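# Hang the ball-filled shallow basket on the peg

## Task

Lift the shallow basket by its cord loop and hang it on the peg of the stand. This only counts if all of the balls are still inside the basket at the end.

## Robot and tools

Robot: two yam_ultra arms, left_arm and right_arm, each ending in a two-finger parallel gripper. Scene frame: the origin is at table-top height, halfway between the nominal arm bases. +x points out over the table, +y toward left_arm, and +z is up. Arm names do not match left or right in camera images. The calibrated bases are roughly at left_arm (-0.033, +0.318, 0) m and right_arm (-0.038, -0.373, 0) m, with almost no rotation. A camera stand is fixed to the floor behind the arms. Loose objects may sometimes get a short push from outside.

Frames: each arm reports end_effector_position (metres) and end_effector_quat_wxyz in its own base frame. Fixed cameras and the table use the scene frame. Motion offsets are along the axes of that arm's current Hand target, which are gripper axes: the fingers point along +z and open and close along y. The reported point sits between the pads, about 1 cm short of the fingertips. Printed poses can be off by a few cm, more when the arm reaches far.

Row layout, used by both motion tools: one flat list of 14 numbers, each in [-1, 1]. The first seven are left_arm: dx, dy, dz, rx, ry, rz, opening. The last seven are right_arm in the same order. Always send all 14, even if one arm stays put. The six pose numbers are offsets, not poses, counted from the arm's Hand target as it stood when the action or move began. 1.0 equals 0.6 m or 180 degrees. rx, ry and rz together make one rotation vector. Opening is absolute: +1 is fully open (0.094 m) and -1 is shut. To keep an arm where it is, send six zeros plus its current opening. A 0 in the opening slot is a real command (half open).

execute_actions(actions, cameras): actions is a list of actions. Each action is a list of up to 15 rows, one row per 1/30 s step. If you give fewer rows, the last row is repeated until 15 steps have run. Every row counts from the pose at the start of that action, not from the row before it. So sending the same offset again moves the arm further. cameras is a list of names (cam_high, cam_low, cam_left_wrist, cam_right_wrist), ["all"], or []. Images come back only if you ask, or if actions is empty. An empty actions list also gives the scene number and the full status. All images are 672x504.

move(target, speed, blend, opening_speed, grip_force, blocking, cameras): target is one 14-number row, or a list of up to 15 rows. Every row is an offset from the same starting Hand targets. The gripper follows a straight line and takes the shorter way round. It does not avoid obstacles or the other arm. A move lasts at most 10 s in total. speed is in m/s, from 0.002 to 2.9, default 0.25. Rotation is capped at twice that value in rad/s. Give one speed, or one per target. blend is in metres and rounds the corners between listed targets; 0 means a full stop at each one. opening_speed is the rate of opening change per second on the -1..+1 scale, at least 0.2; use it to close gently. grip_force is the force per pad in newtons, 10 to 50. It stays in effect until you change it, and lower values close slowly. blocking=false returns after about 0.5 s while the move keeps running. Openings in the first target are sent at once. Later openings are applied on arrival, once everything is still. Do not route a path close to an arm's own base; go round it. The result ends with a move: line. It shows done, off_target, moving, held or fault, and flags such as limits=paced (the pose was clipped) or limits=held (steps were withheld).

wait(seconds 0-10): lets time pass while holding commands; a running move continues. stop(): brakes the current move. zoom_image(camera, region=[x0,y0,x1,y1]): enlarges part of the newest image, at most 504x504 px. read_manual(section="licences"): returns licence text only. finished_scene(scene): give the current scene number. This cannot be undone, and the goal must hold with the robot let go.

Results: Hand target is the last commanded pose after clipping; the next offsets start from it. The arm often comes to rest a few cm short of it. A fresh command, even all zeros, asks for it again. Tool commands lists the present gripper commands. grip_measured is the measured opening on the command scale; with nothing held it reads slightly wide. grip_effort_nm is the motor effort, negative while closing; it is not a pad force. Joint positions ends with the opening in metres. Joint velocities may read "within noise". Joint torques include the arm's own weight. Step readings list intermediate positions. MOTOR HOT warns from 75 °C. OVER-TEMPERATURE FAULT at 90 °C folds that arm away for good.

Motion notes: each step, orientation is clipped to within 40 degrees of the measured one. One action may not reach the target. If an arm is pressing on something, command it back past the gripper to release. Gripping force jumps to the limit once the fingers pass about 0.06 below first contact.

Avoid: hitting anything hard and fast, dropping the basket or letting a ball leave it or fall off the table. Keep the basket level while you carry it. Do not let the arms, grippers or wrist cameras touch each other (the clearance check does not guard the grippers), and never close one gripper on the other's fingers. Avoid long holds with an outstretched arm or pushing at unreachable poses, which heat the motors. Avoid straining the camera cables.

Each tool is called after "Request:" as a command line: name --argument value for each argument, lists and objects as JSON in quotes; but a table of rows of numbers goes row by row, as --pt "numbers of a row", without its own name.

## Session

Request:
execute_actions --actions '[]'

Scene clock: 0.00 s.
left_arm: end_effector_position=(+0.4004, +0.0285, +0.1141) grip_measured=+1.000 grip_effort_nm=n/a end_effector_quat_wxyz=(+0.606, -0.075, +0.790, +0.061) | right_arm: end_effector_position=(+0.3988, -0.0104, +0.0952) grip_measured=+1.000 grip_effort_nm=n/a end_effector_quat_wxyz=(+0.556, +0.042, +0.830, -0.031)
Joint positions: left_arm=[-0.027 1.541 0.364 0.91 -0.213 -0.053 0.094] | right_arm=[0.028 1.51 0.408 0.709 0.125 0.046 0.094]
Joint velocities: within noise
Joint torques (N m): no reading
Heat: left arm: 38 °C; right arm: 30 °C.
Hand target: left_arm +0.4035, +0.0289, +0.1242; +0.618, -0.077, +0.780, +0.060 | right_arm +0.4022, -0.0106, +0.1038; +0.566, +0.043, +0.823, -0.031
Tool commands: left_gripper/opening=+1.0 right_gripper/opening=+1.0

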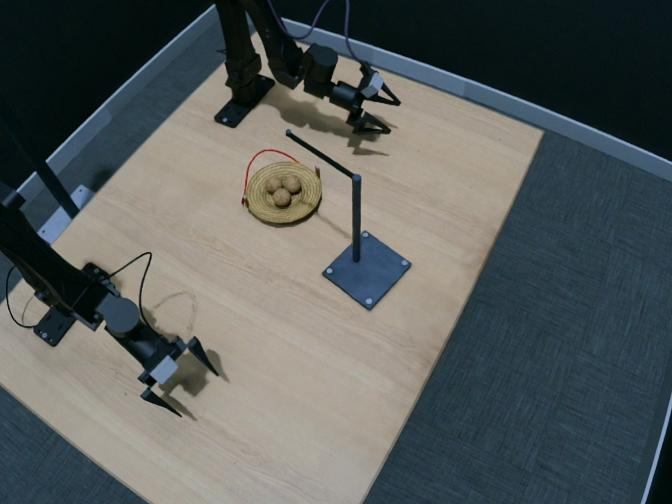

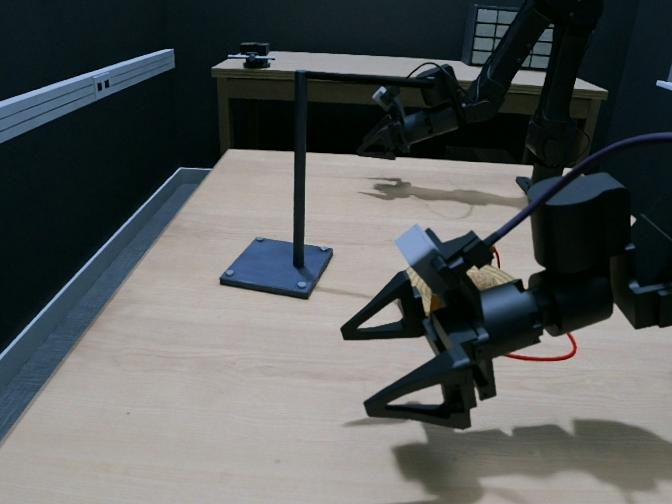

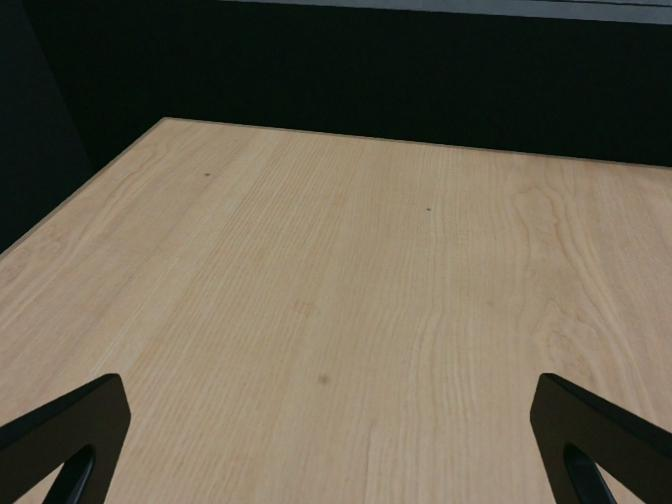

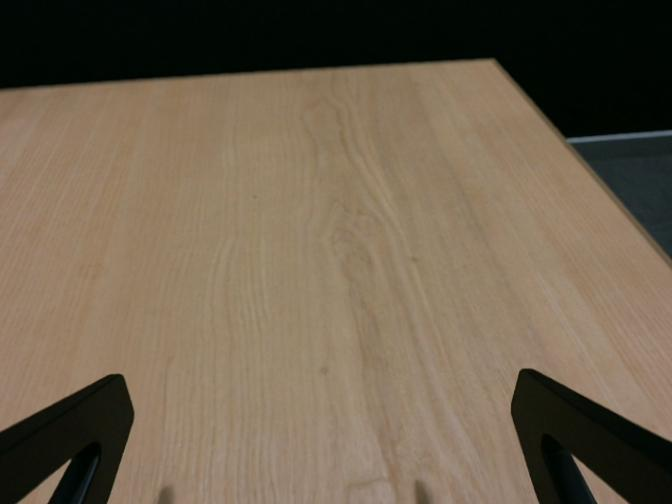

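Request:
move --target '[0,0,0,0,0,0,1,-0.217,0.4,-0.495,0,0.18,0,1]' --cameras '["cam_high","cam_low","cam_right_wrist"]'

Scene clock: 28.50 s.
left_arm: end_effector_position=(+0.4004, +0.0284, +0.1141) grip_measured=+1.000 grip_effort_nm=0.01 end_effector_quat_wxyz=(+0.606, -0.075, +0.790, +0.060) | right_arm: end_effector_position=(+0.1974, +0.2550, +0.3235) grip_measured=+1.000 grip_effort_nm=-0.01 end_effector_quat_wxyz=(+0.347, +0.015, +0.936, +0.056)
Joint positions: left_arm=[-0.027 1.541 0.364 0.91 -0.213 -0.053 0.094] | right_arm=[1.243 1.559 1.917 -1.551 0.627 1.153 0.094]
Joint torques (N m): left_arm=[-0.02 -4.81 6.12 1.72 -0.06 -0.01] | right_arm=[0.17 -5.78 8.7 0.43 0.43 0.11]
Heat: left arm: 39 °C; right arm: 34 °C.
Hand target: left_arm +0.4035, +0.0288, +0.1242; +0.618, -0.077, +0.780, +0.060 | right_arm +0.1982, +0.2531, +0.3308; +0.314, +0.050, +0.948, -0.018
Off the commanded pose: left_arm 0.011 m, 2 deg | right_arm 0.008 m, 10 deg.
joint sent to its limit (right arm) — joint 4 (wrist pitch), lower limit. The joint targets are off in orientation, not in position.
move: off_target (left_arm, right_arm)
Images, in order (width x height): cam_high 672x504, cam_low 672x504, cam_right_wrist 672x504.

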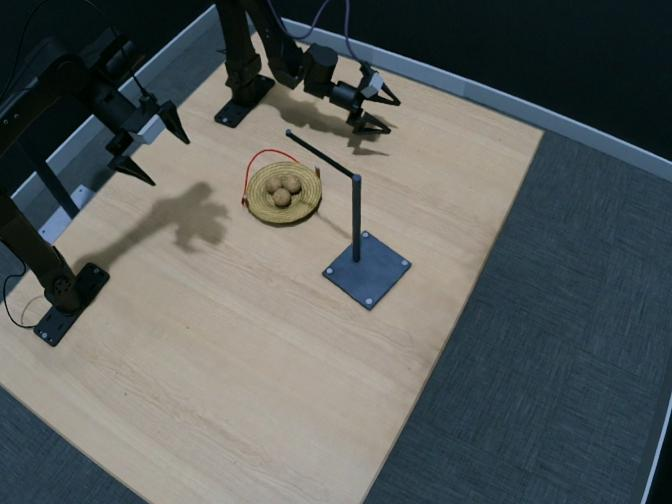

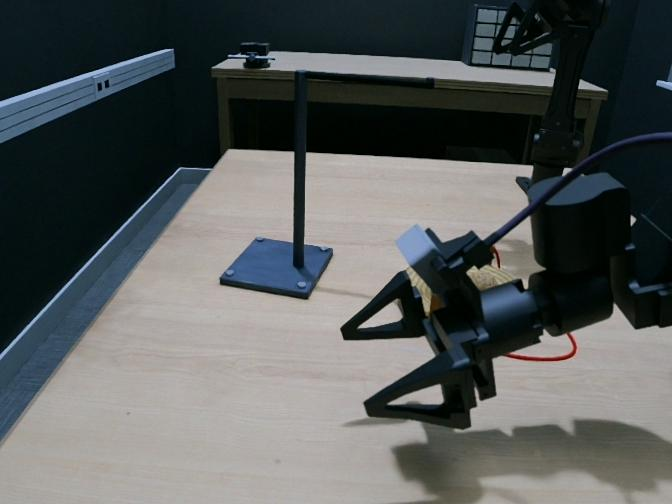

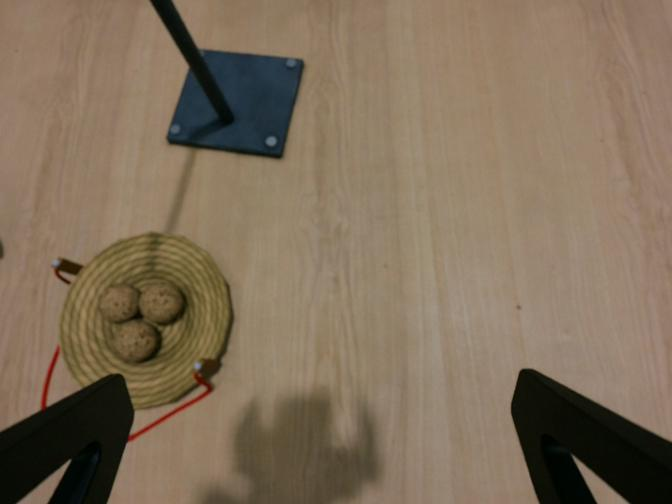

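Request:
move --target '[-0.055,-0.13,-0.458,-0.139,0.41,-0.175,0,0,0,0,0,0,0,1]' --cameras '["all"]'

Scene clock: 41.83 s.
left_arm: end_effector_position=(+0.1686, -0.0997, +0.2192) grip_measured=+0.001 grip_effort_nm=-0.07 end_effector_quat_wxyz=(+0.059, -0.408, +0.907, -0.085) | right_arm: end_effector_position=(+0.1972, +0.2550, +0.3233) grip_measured=+1.000 grip_effort_nm=-0.01 end_effector_quat_wxyz=(+0.347, +0.016, +0.936, +0.056)
Joint positions: left_arm=[-0.539 1.159 1.343 -1.547 0.001 -1.383 0.047] | right_arm=[1.243 1.559 1.917 -1.551 0.626 1.153 0.094]
Joint torques (N m): left_arm=[-0.53 -2.09 5.23 0.35 -0.01 -0.09] | right_arm=[0.24 -5.82 8.83 0.51 0.4 0.11]
Heat: left arm: 40 °C; right arm: 33 °C.
Hand target: left_arm +0.1637, -0.0980, +0.2196; +0.000, -0.411, +0.911, +0.000 | right_arm +0.1982, +0.2531, +0.3308; +0.314, +0.050, +0.948, -0.018
Off the commanded pose: left_arm 0.005 m, 12 deg | right_arm 0.008 m, 10 deg.
joint sent to its limit (left arm) — joint 4 (wrist pitch), lower limit. The joint targets are off in orientation, not in position.
joint sent to its limit (right arm) — joint 4 (wrist pitch), lower limit. The joint targets are off in orientation, not in position.
move: off_target (left_arm, right_arm)

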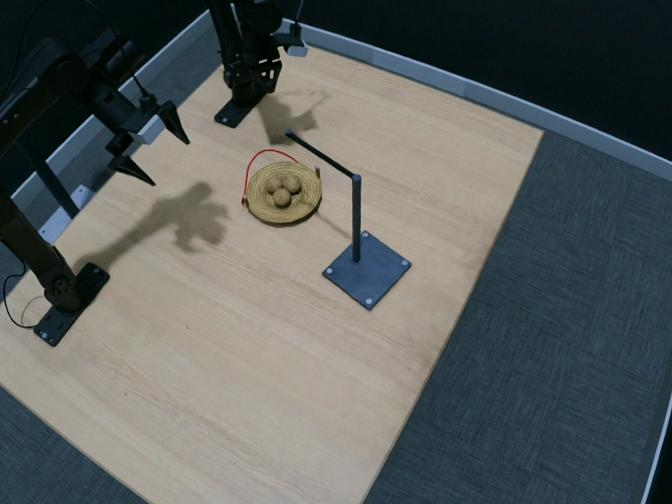

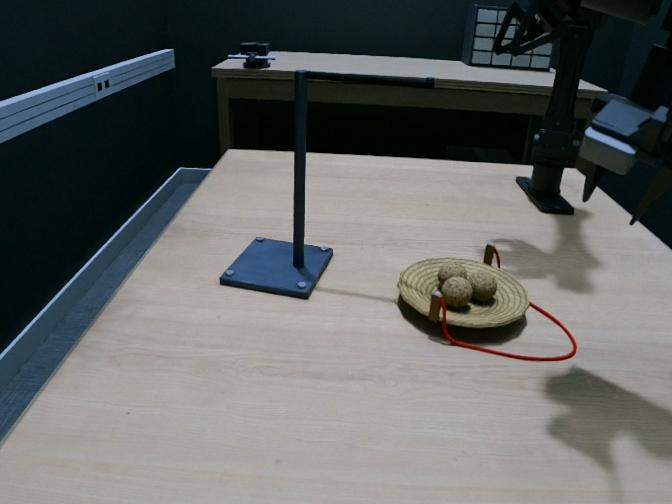

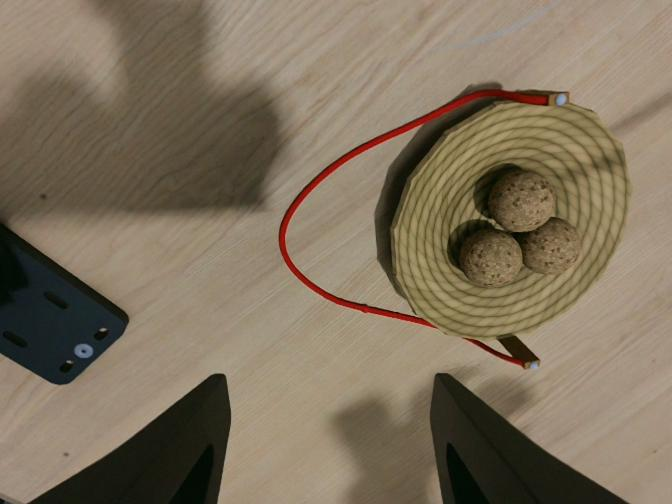

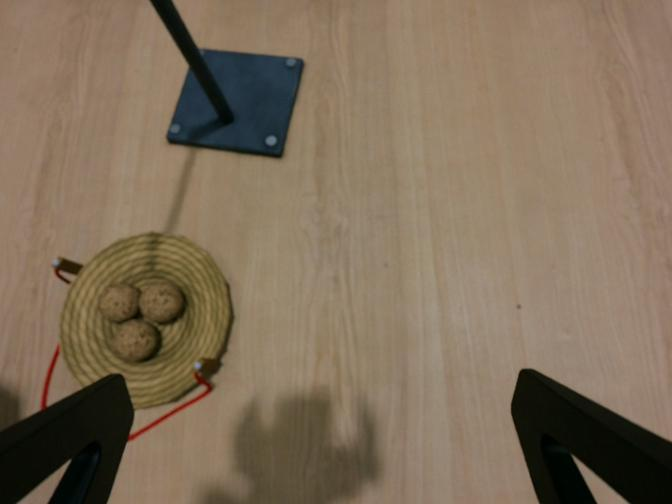

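Request:
move --target '[0.024,-0.021,0.24,0,0,0,0,0,0,0,0,0,0,1]' --cameras '["cam_left_wrist","cam_low"]'

Scene clock: 51.63 s.
left_arm: end_effector_position=(+0.1623, -0.1156, +0.0767) grip_measured=+0.001 grip_effort_nm=-0.07 end_effector_quat_wxyz=(-0.003, -0.410, +0.912, +0.002) | right_arm: end_effector_position=(+0.1972, +0.2550, +0.3233) grip_measured=+1.000 grip_effort_nm=-0.01 end_effector_quat_wxyz=(+0.347, +0.016, +0.936, +0.056)
Joint positions: left_arm=[-0.62 1.315 0.888 -1.15 0.004 -1.465 0.047] | right_arm=[1.243 1.559 1.917 -1.551 0.626 1.153 0.094]
Joint torques (N m): left_arm=[-0.59 -2.54 5.6 0.23 -0.02 -0.1] | right_arm=[0.03 -5.76 8.73 0.46 0.37 0.12]
Heat: left arm: 39 °C; right arm: 32 °C.
Hand target: left_arm +0.1637, -0.1173, +0.0756; +0.000, -0.411, +0.911, +0.000 | right_arm +0.1982, +0.2531, +0.3308; +0.314, +0.050, +0.948, -0.018
Off the commanded pose: left_arm 0.002 m, 0 deg | right_arm 0.008 m, 10 deg.
joint sent to its limit (right arm) — joint 4 (wrist pitch), lower limit. The joint targets are off in orientation, not in position.
move: off_target (right_arm)
Images, in order (width x height): cam_low 672x504, cam_left_wrist 672x504.

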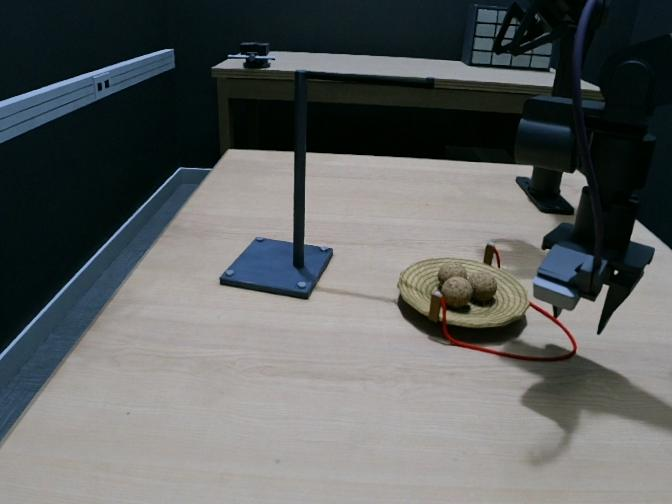

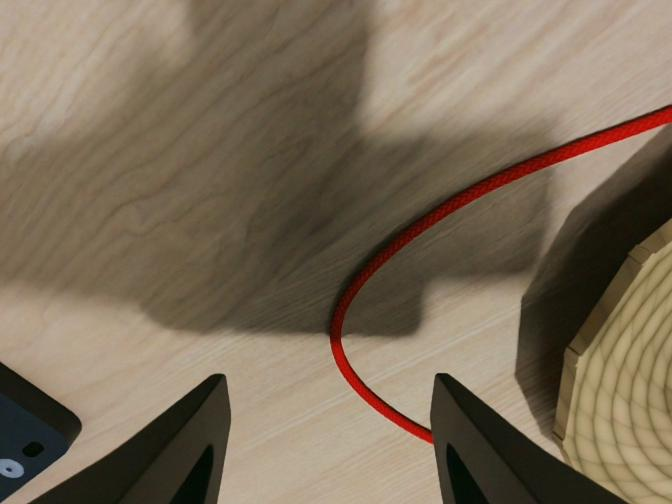

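Request:
move --target '[0.009,-0.003,0.081,0,0,0,0,0,0,0,0,0,0,1]' --cameras '["cam_left_wrist","cam_low"]' --speed 0.08

Scene clock: 56.97 s.
left_arm: end_effector_position=(+0.1607, -0.1214, +0.0289) grip_measured=+0.001 grip_effort_nm=-0.07 end_effector_quat_wxyz=(-0.003, -0.410, +0.912, +0.000) | right_arm: end_effector_position=(+0.1972, +0.2550, +0.3233) grip_measured=+1.000 grip_effort_nm=-0.01 end_effector_quat_wxyz=(+0.347, +0.016, +0.936, +0.056)
Joint positions: left_arm=[-0.648 1.38 0.739 -0.933 0.004 -1.493 0.047] | right_arm=[1.243 1.559 1.917 -1.551 0.626 1.153 0.094]
Joint torques (N m): left_arm=[-0.57 -2.56 5.15 0.23 -0.02 -0.1] | right_arm=[-0.05 -5.94 8.79 0.44 0.37 0.09]
Heat: left arm: 39 °C; right arm: 32 °C.
Hand target: left_arm +0.1614, -0.1225, +0.0270; +0.000, -0.411, +0.911, +0.000 | right_arm +0.1982, +0.2531, +0.3308; +0.314, +0.050, +0.948, -0.018
Off the commanded pose: left_arm 0.002 m, 0 deg | right_arm 0.008 m, 10 deg.
joint sent to its limit (right arm) — joint 4 (wrist pitch), lower limit. The joint targets are off in orientation, not in position.
move: off_target (right_arm)
Images, in order (width x height): cam_low 672x504, cam_left_wrist 672x504.

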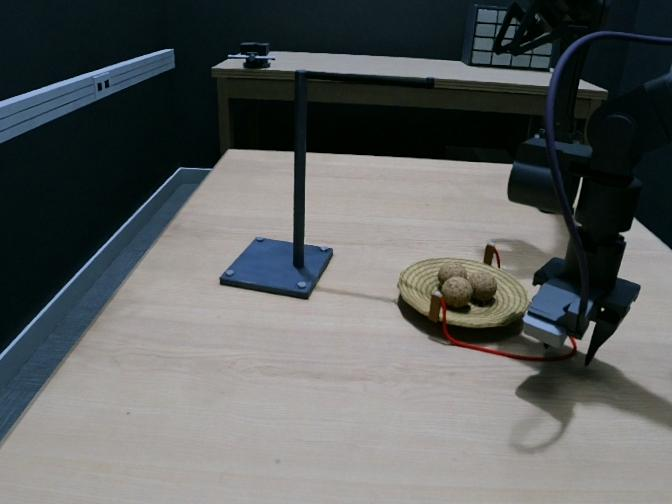

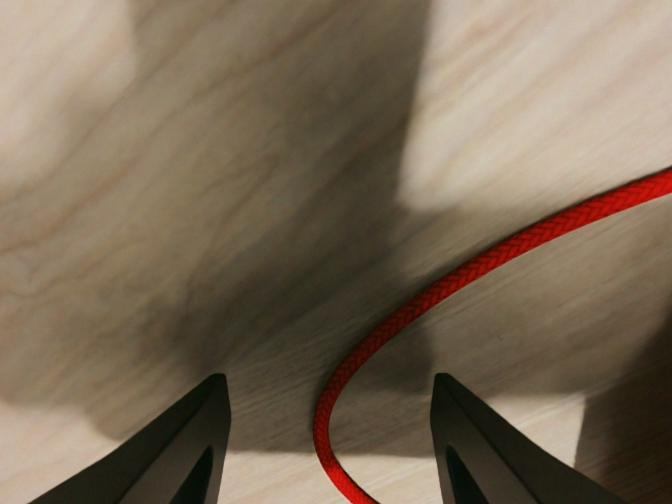

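Request:
move --target '[-0.002,0.002,0.013,0,0,0,0,0,0,0,0,0,0,1]' --speed 0.05

Request:
move --target '[0,0,-0.002,0,0,0,-0.99,0,0,0,0,0,0,1]' --opening_speed 0.6 --cameras '["cam_left_wrist"]'

Scene clock: 60.30 s.
left_arm: end_effector_position=(+0.1599, -0.1207, +0.0236) grip_measured=+0.001 grip_effort_nm=-0.06 end_effector_quat_wxyz=(-0.003, -0.410, +0.912, +0.001) | right_arm: end_effector_position=(+0.1972, +0.2550, +0.3233) grip_measured=+1.000 grip_effort_nm=-0.01 end_effector_quat_wxyz=(+0.347, +0.016, +0.936, +0.056)
Joint positions: left_arm=[-0.648 1.387 0.721 -0.909 0.004 -1.493 0.047] | right_arm=[1.243 1.559 1.917 -1.551 0.626 1.153 0.094]
Joint torques (N m): left_arm=[0.02 -2.32 4.44 0.36 -0.03 -0.03] | right_arm=[0.02 -5.96 8.68 0.42 0.35 0.07]
Heat: left arm: 39 °C; right arm: 32 °C.
Hand target: left_arm +0.1613, -0.1208, +0.0192; +0.000, -0.411, +0.911, +0.000 | right_arm +0.1982, +0.2531, +0.3308; +0.314, +0.050, +0.948, -0.018
Off the commanded pose: left_arm 0.005 m, 0 deg | right_arm 0.008 m, 10 deg.
joint sent to its limit (right arm) — joint 4 (wrist pitch), lower limit. The joint targets are off in orientation, not in position.
move: off_target (right_arm)

Scene clock: 62.30 s.
left_arm: end_effector_position=(+0.1619, -0.1224, +0.0234) grip_measured=-0.976 grip_effort_nm=-0.96 end_effector_quat_wxyz=(+0.000, -0.410, +0.912, -0.004) | right_arm: end_effector_position=(+0.1972, +0.2550, +0.3233) grip_measured=+1.000 grip_effort_nm=-0.01 end_effector_quat_wxyz=(+0.347, +0.016, +0.936, +0.056)
Joint positions: left_arm=[-0.648 1.387 0.721 -0.898 0.005 -1.493 0.001] | right_arm=[1.243 1.559 1.917 -1.551 0.626 1.153 0.094]
Joint torques (N m): left_arm=[0.02 -2.48 4.79 0.21 -0.03 -0.03] | right_arm=[0.09 -5.82 8.77 0.5 0.41 0.12]
Heat: left arm: 39 °C; right arm: 32 °C.
Hand target: left_arm +0.1613, -0.1208, +0.0204; +0.000, -0.411, +0.911, +0.000 | right_arm +0.1982, +0.2531, +0.3308; +0.314, +0.050, +0.948, -0.018
Off the commanded pose: left_arm 0.003 m, 0 deg | right_arm 0.008 m, 10 deg.
joint sent to its limit (right arm) — joint 4 (wrist pitch), lower limit. The joint targets are off in orientation, not in position.
move: off_target (right_arm)
Images, in order (width x height): cam_left_wrist 672x504.

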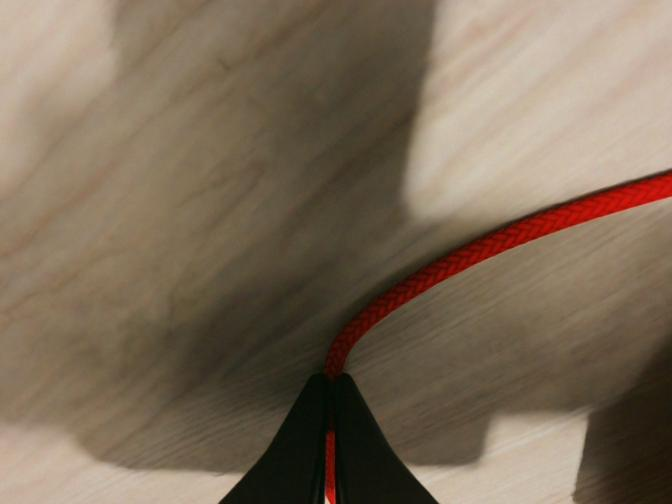

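Request:
move --target '[0,-0.087,-0.15,0.25,0,0,-0.99,0,0,0,0,0,0,1]' --cameras '["all"]' --speed 0.1

Scene clock: 71.90 s.
left_arm: end_effector_position=(+0.1971, -0.1546, +0.1065) grip_measured=-0.979 grip_effort_nm=-1.03 end_effector_quat_wxyz=(+0.150, -0.382, +0.847, -0.338) | right_arm: end_effector_position=(+0.1972, +0.2550, +0.3233) grip_measured=+1.000 grip_effort_nm=-0.01 end_effector_quat_wxyz=(+0.347, +0.016, +0.936, +0.056)
Joint positions: left_arm=[-0.609 0.751 0.471 -0.537 0.084 -1.489 0.001] | right_arm=[1.243 1.559 1.917 -1.551 0.626 1.153 0.094]
Joint torques (N m): left_arm=[0.53 -0.8 6.61 1.45 0.07 0.02] | right_arm=[0.05 -5.87 8.73 0.5 0.37 0.07]
Heat: left arm: 39 °C; right arm: 31 °C.
Hand target: left_arm +0.2005, -0.1553, +0.1105; +0.157, -0.380, +0.842, -0.349 | right_arm +0.1982, +0.2531, +0.3308; +0.314, +0.050, +0.948, -0.018
Off the commanded pose: left_arm 0.005 m, 2 deg | right_arm 0.008 m, 10 deg.
joint sent to its limit (right arm) — joint 4 (wrist pitch), lower limit. The joint targets are off in orientation, not in position.
move: off_target (right_arm)

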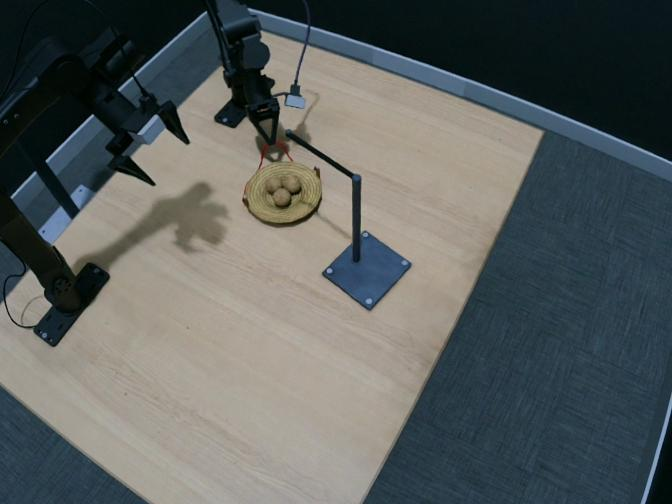

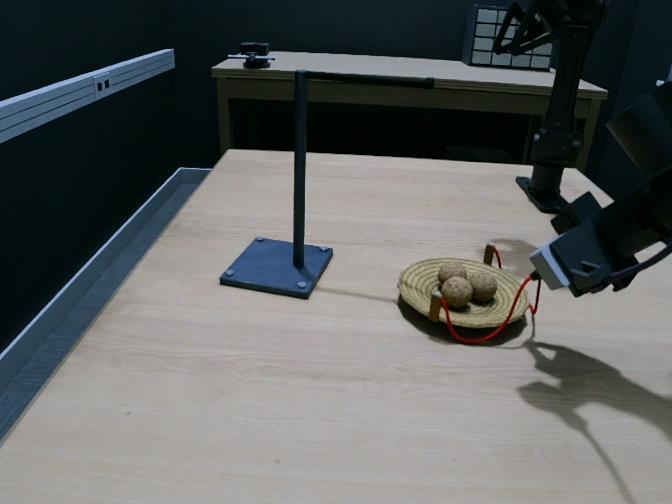

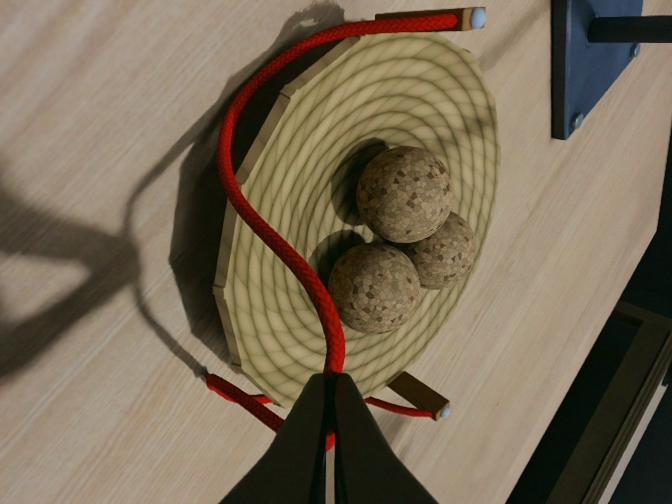

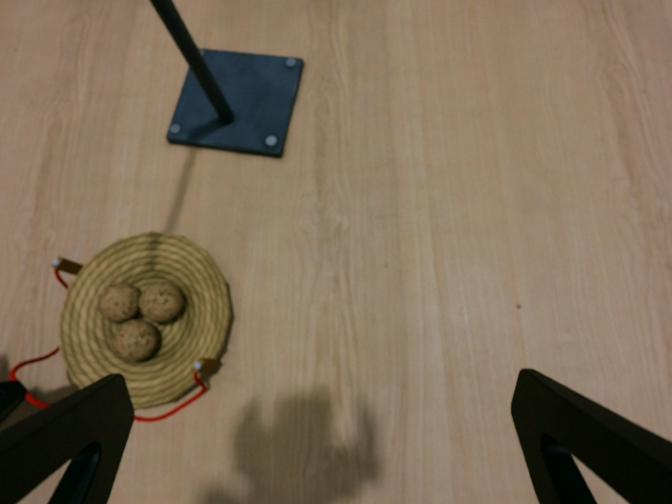

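Request:
move --target '[0.002,-0.292,-0.045,0,0,0,-0.99,0,0,0,0,0,0,1]' --cameras '["all"]' --speed 0.1

Scene clock: 80.23 s.
left_arm: end_effector_position=(+0.2751, -0.2244, +0.2446) grip_measured=-0.979 grip_effort_nm=-1.02 end_effector_quat_wxyz=(+0.148, -0.379, +0.845, -0.346) | right_arm: end_effector_position=(+0.1972, +0.2550, +0.3233) grip_measured=+1.000 grip_effort_nm=-0.01 end_effector_quat_wxyz=(+0.347, +0.016, +0.936, +0.056)
Joint positions: left_arm=[-0.656 1.242 1.225 -0.783 0.061 -1.525 0.001] | right_arm=[1.243 1.559 1.917 -1.551 0.626 1.153 0.094]
Joint torques (N m): left_arm=[-0.57 -2.65 9.73 1.17 -0.14 -0.05] | right_arm=[-0.03 -6.06 8.72 0.49 0.35 0.14]
Heat: left arm: 40 °C; right arm: 32 °C.
Hand target: left_arm +0.2782, -0.2254, +0.2535; +0.157, -0.380, +0.842, -0.349 | right_arm +0.1982, +0.2531, +0.3308; +0.314, +0.050, +0.948, -0.018
Off the commanded pose: left_arm 0.009 m, 1 deg | right_arm 0.008 m, 10 deg.
joint sent to its limit (right arm) — joint 4 (wrist pitch), lower limit. The joint targets are off in orientation, not in position.
move: off_target (right_arm)

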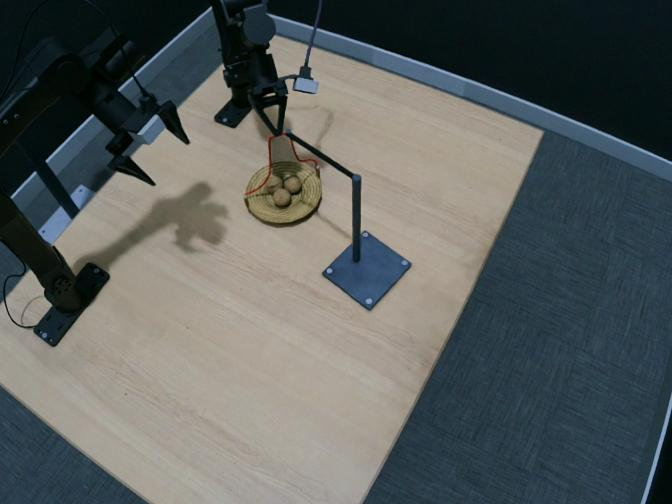

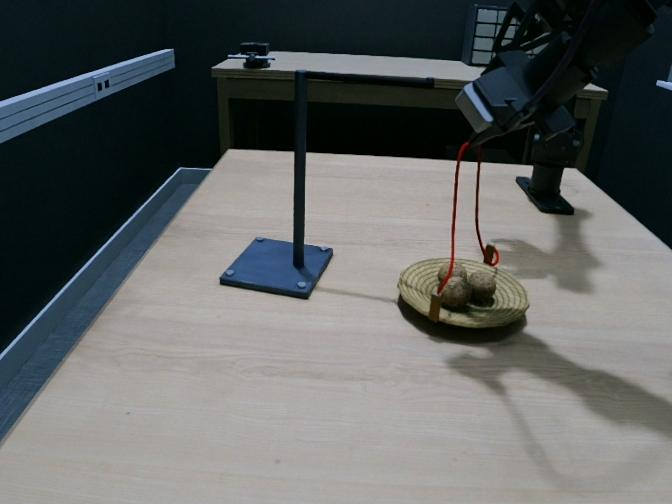

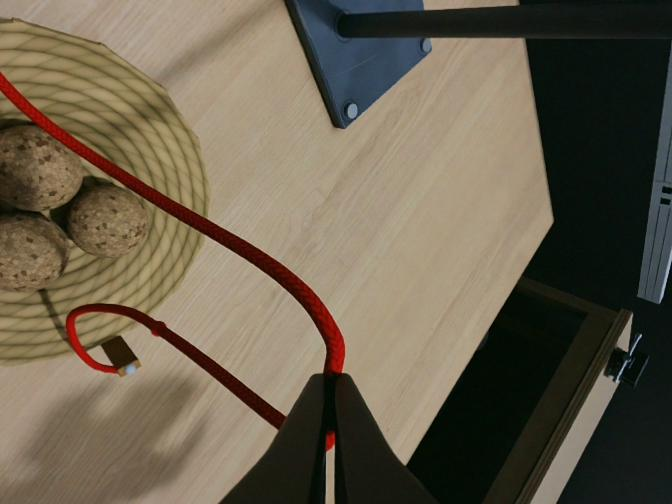

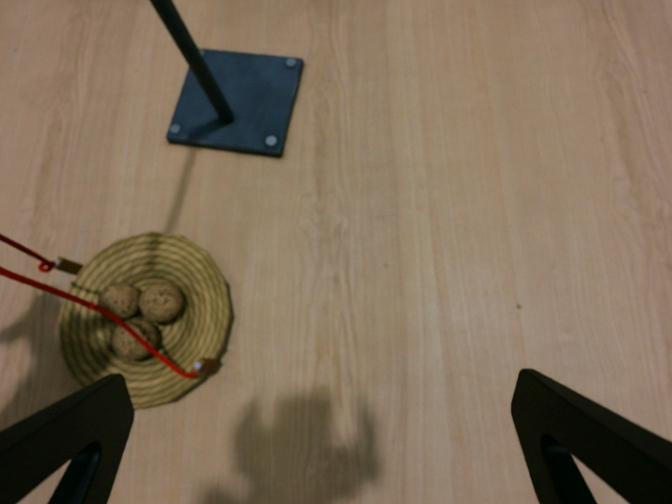

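Request:
move --target '[0,-0.035,-0.035,0,0,0,-0.99,0,0,0,0,-0.29,0,1]' --speed 0.1

Request:
move --target '[0,-0.012,-0.012,0,0,0,-0.99,0,-0.2,0,-0.28,0,0,1]' --cameras '["all"]' --speed 0.2

Scene clock: 90.60 s.
left_arm: end_effector_position=(+0.2752, -0.2239, +0.2722) grip_measured=-0.980 grip_effort_nm=-1.03 end_effector_quat_wxyz=(+0.147, -0.381, +0.846, -0.342) | right_arm: end_effector_position=(+0.2003, +0.2506, +0.3291) grip_measured=+1.000 grip_effort_nm=-0.01 end_effector_quat_wxyz=(+0.688, +0.038, +0.725, -0.024)
Joint positions: left_arm=[-0.656 1.276 1.368 -0.9 0.059 -1.525 0.001] | right_arm=[1.489 1.589 1.451 -1.549 1.517 1.704 0.094]
Joint torques (N m): left_arm=[-0.55 -2.86 9.81 1.21 -0.12 -0.04] | right_arm=[0.9 -6.05 6.05 -0.3 0.8 0.17]
Heat: left arm: 40 °C; right arm: 31 °C.
Hand target: left_arm +0.2782, -0.2254, +0.2833; +0.157, -0.380, +0.842, -0.349 | right_arm +0.1983, +0.2531, +0.3309; +0.699, +0.037, +0.713, -0.038
Off the commanded pose: left_arm 0.011 m, 1 deg | right_arm 0.004 m, 2 deg.
joint sent to its limit (right arm) — joint 4 (wrist pitch), lower limit. The joint targets still meet the commanded pose.
move: off_target (left_arm)

Scene clock: 94.67 s.
left_arm: end_effector_position=(+0.2754, -0.2241, +0.2824) grip_measured=-0.980 grip_effort_nm=-1.03 end_effector_quat_wxyz=(+0.147, -0.381, +0.846, -0.342) | right_arm: end_effector_position=(+0.1814, +0.1346, +0.3324) grip_measured=+1.000 grip_effort_nm=-0.01 end_effector_quat_wxyz=(+0.644, -0.261, +0.664, +0.274)
Joint positions: left_arm=[-0.656 1.291 1.421 -0.939 0.059 -1.525 0.001] | right_arm=[0.136 0.325 0.648 -0.347 -0.641 0.014 0.094]
Joint torques (N m): left_arm=[-0.58 -2.92 9.72 1.21 -0.11 -0.04] | right_arm=[-0.91 3.29 5.79 1.75 -0.13 -0.1]
Heat: left arm: 40 °C; right arm: 32 °C.
Hand target: left_arm +0.2783, -0.2255, +0.2934; +0.157, -0.380, +0.842, -0.349 | right_arm +0.1854, +0.1339, +0.3311; +0.648, -0.264, +0.662, +0.269
Off the commanded pose: left_arm 0.012 m, 2 deg | right_arm 0.004 m, 1 deg.
move: off_target (left_arm)

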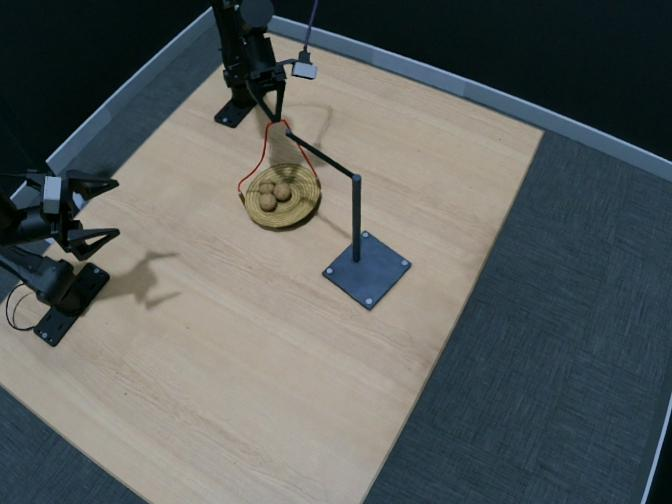

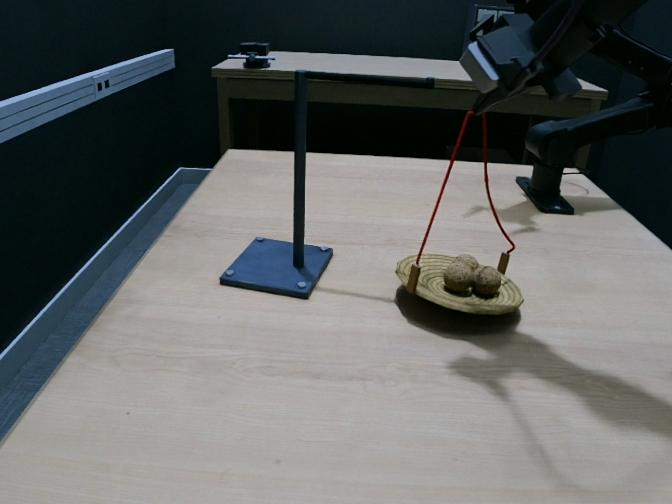

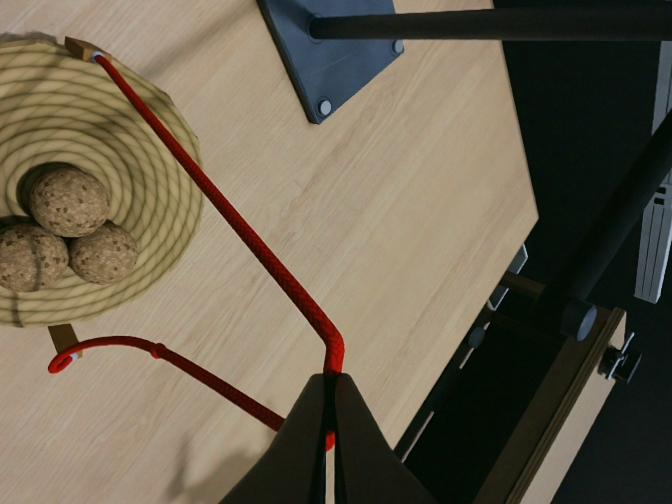

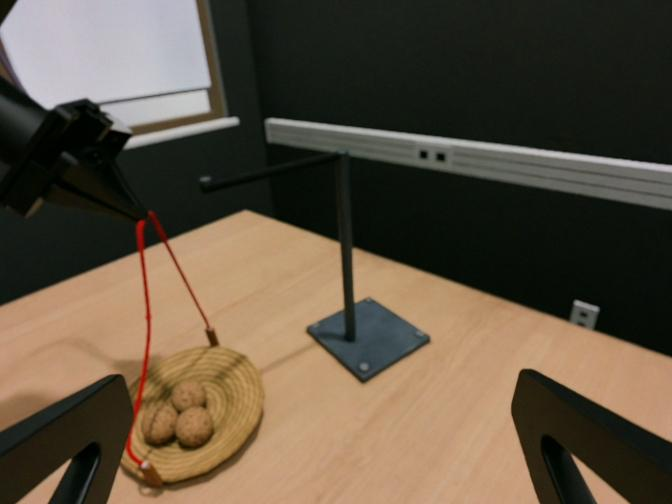

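Request:
move --target '[-0.025,-0.027,-0.033,0,0,0,-0.99,0,0,0,0,0,0,1]' --cameras '["cam_high","cam_low","cam_right_wrist"]' --speed 0.04

Scene clock: 102.43 s.
left_arm: end_effector_position=(+0.2810, -0.2103, +0.3022) grip_measured=-0.980 grip_effort_nm=-1.03 end_effector_quat_wxyz=(+0.145, -0.387, +0.849, -0.330) | right_arm: end_effector_position=(+0.1813, +0.1348, +0.3324) grip_measured=+1.000 grip_effort_nm=-0.01 end_effector_quat_wxyz=(+0.644, -0.261, +0.664, +0.275)
Joint positions: left_arm=[-0.601 1.334 1.558 -1.062 0.086 -1.49 0.001] | right_arm=[0.136 0.325 0.648 -0.347 -0.642 0.014 0.094]
Joint torques (N m): left_arm=[0.42 -3.34 9.81 1.36 0.1 0.08] | right_arm=[-0.96 3.23 5.86 1.77 -0.11 -0.13]
Heat: left arm: 40 °C; right arm: 33 °C.
Hand target: left_arm +0.2862, -0.2126, +0.3189; +0.157, -0.380, +0.842, -0.349 | right_arm +0.1854, +0.1339, +0.3311; +0.648, -0.264, +0.662, +0.269
Off the commanded pose: left_arm 0.018 m, 3 deg | right_arm 0.004 m, 1 deg.
move: off_target (left_arm)
Images, in order (width x height): cam_high 672x504, cam_low 672x504, cam_right_wrist 672x504.

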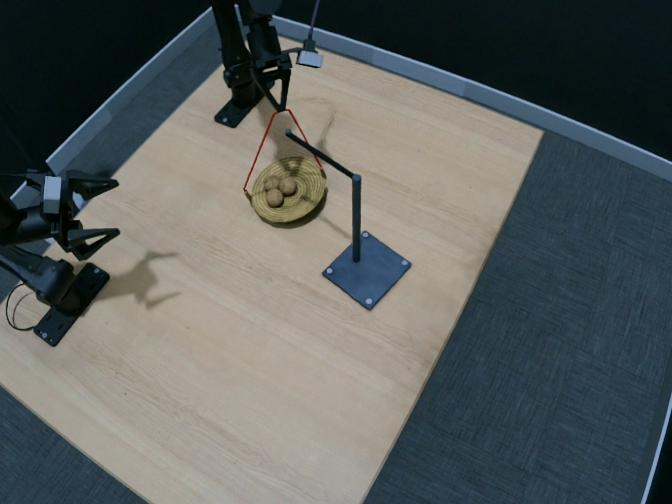

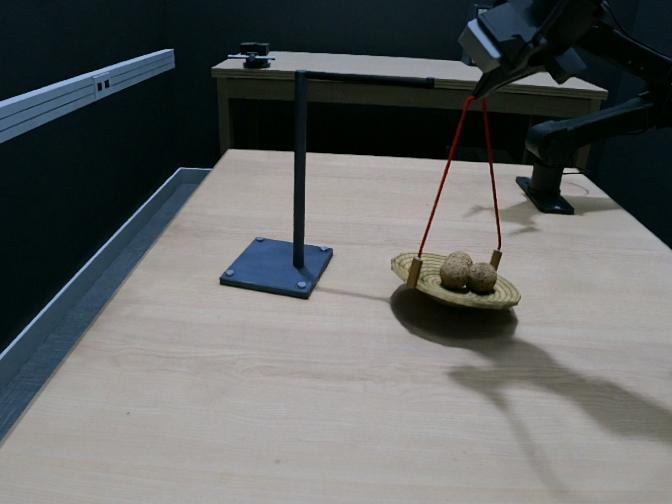

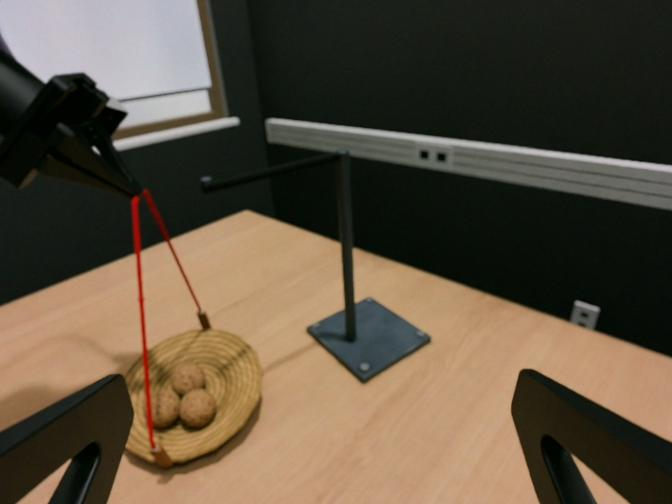

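Request:
move --target '[0.004,-0.08,-0.069,0,0,0,-0.99,0,0,0,0,0,0,1]' --cameras '["all"]' --speed 0.05

Scene clock: 111.87 s.
left_arm: end_effector_position=(+0.2862, -0.2146, +0.3688) grip_measured=-0.980 grip_effort_nm=-1.02 end_effector_quat_wxyz=(+0.146, -0.386, +0.848, -0.333) | right_arm: end_effector_position=(+0.1813, +0.1348, +0.3324) grip_measured=+1.000 grip_effort_nm=-0.01 end_effector_quat_wxyz=(+0.644, -0.261, +0.664, +0.275)
Joint positions: left_arm=[-0.603 1.51 2.017 -1.338 0.087 -1.49 0.001] | right_arm=[0.136 0.325 0.648 -0.347 -0.642 0.014 0.094]
Joint torques (N m): left_arm=[-0.58 -3.84 8.53 1.36 0 -0.01] | right_arm=[-1.11 3.4 5.83 1.73 -0.09 -0.11]
Heat: left arm: 41 °C; right arm: 34 °C.
Hand target: left_arm +0.2882, -0.2174, +0.3821; +0.157, -0.380, +0.842, -0.349 | right_arm +0.1854, +0.1339, +0.3311; +0.648, -0.264, +0.662, +0.269
Off the commanded pose: left_arm 0.014 m, 3 deg | right_arm 0.004 m, 1 deg.
move: off_target (left_arm)

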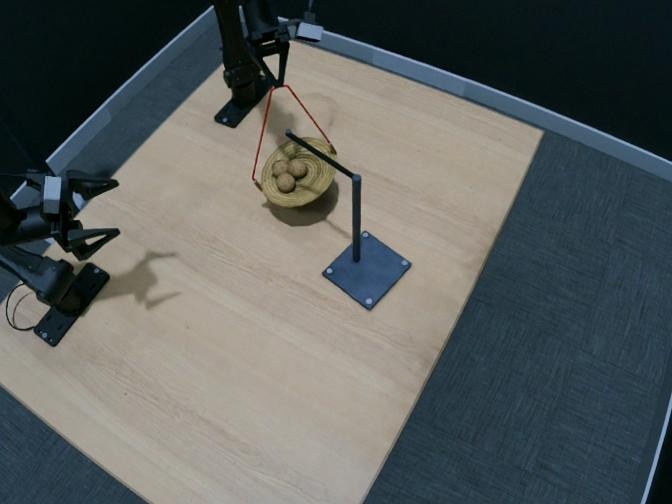

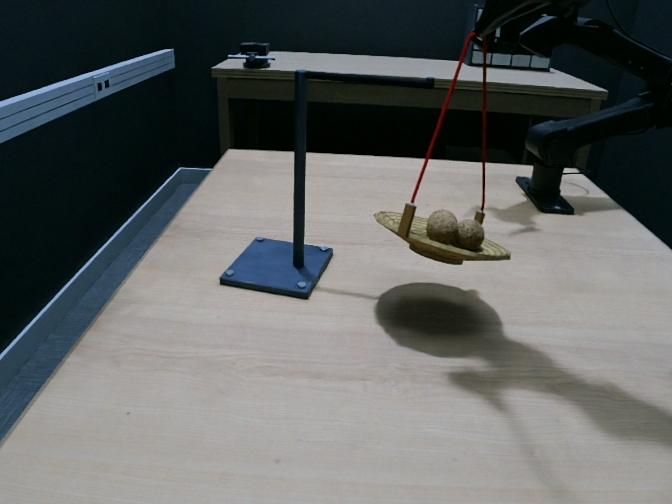

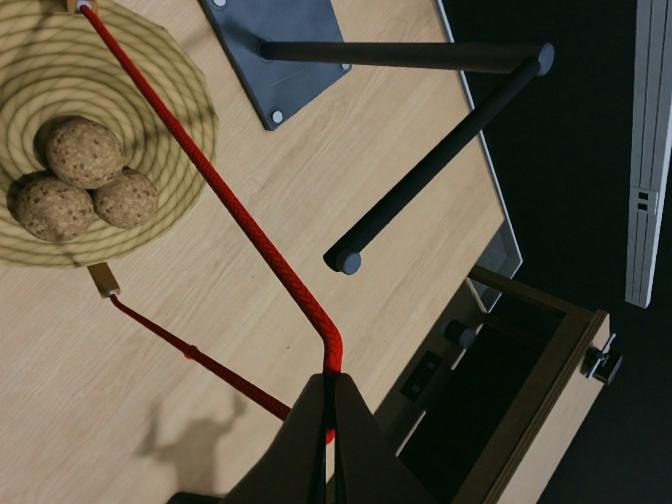

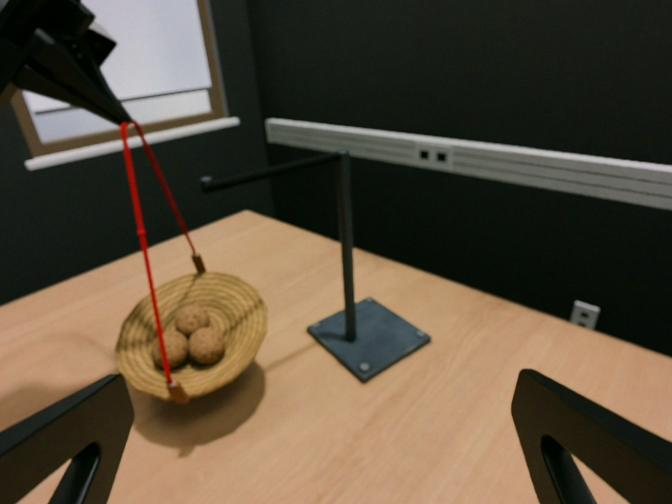

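Request:
move --target '[0.021,-0.0125,0,0,-0.0786,-0.0786,-0.99,0,0,0,0,0,0,1]' --cameras '["all"]' --speed 0.05

Scene clock: 123.30 s.
left_arm: end_effector_position=(+0.2796, -0.2318, +0.3755) grip_measured=-0.980 grip_effort_nm=-1.02 end_effector_quat_wxyz=(+0.199, -0.518, +0.775, -0.304) | right_arm: end_effector_position=(+0.1813, +0.1348, +0.3324) grip_measured=+1.000 grip_effort_nm=-0.01 end_effector_quat_wxyz=(+0.644, -0.261, +0.664, +0.275)
Joint positions: left_arm=[-0.838 1.597 2.15 -1.429 -0.29 -1.91 0.001] | right_arm=[0.136 0.325 0.648 -0.347 -0.642 0.014 0.094]
Joint torques (N m): left_arm=[-0.53 -4.16 8.13 1.25 -0.49 -0.05] | right_arm=[-1.01 3.47 5.93 1.74 -0.1 -0.18]
Heat: left arm: 41 °C; right arm: 35 °C.
Hand target: left_arm +0.2838, -0.2303, +0.3873; +0.216, -0.521, +0.763, -0.316 | right_arm +0.1854, +0.1339, +0.3311; +0.648, -0.264, +0.662, +0.269
Off the commanded pose: left_arm 0.013 m, 3 deg | right_arm 0.004 m, 1 deg.
move: off_target (left_arm)

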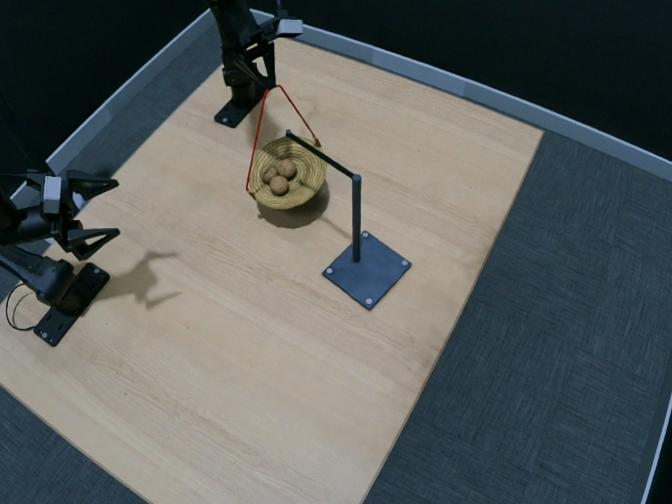

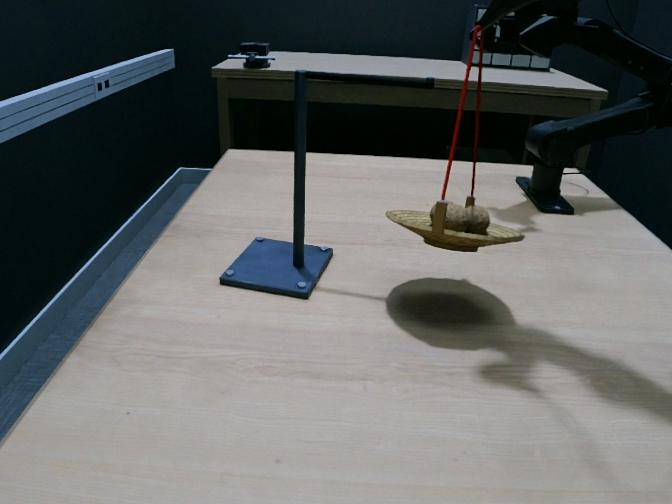

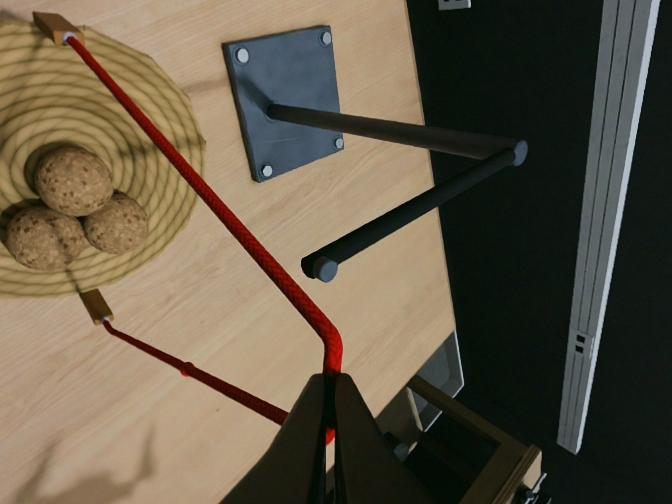

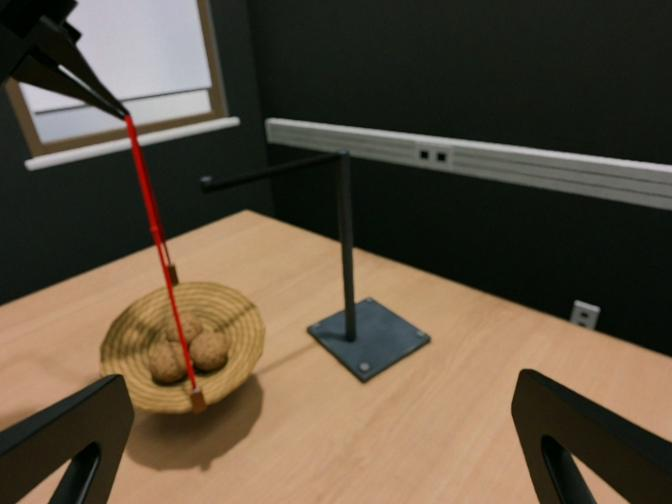

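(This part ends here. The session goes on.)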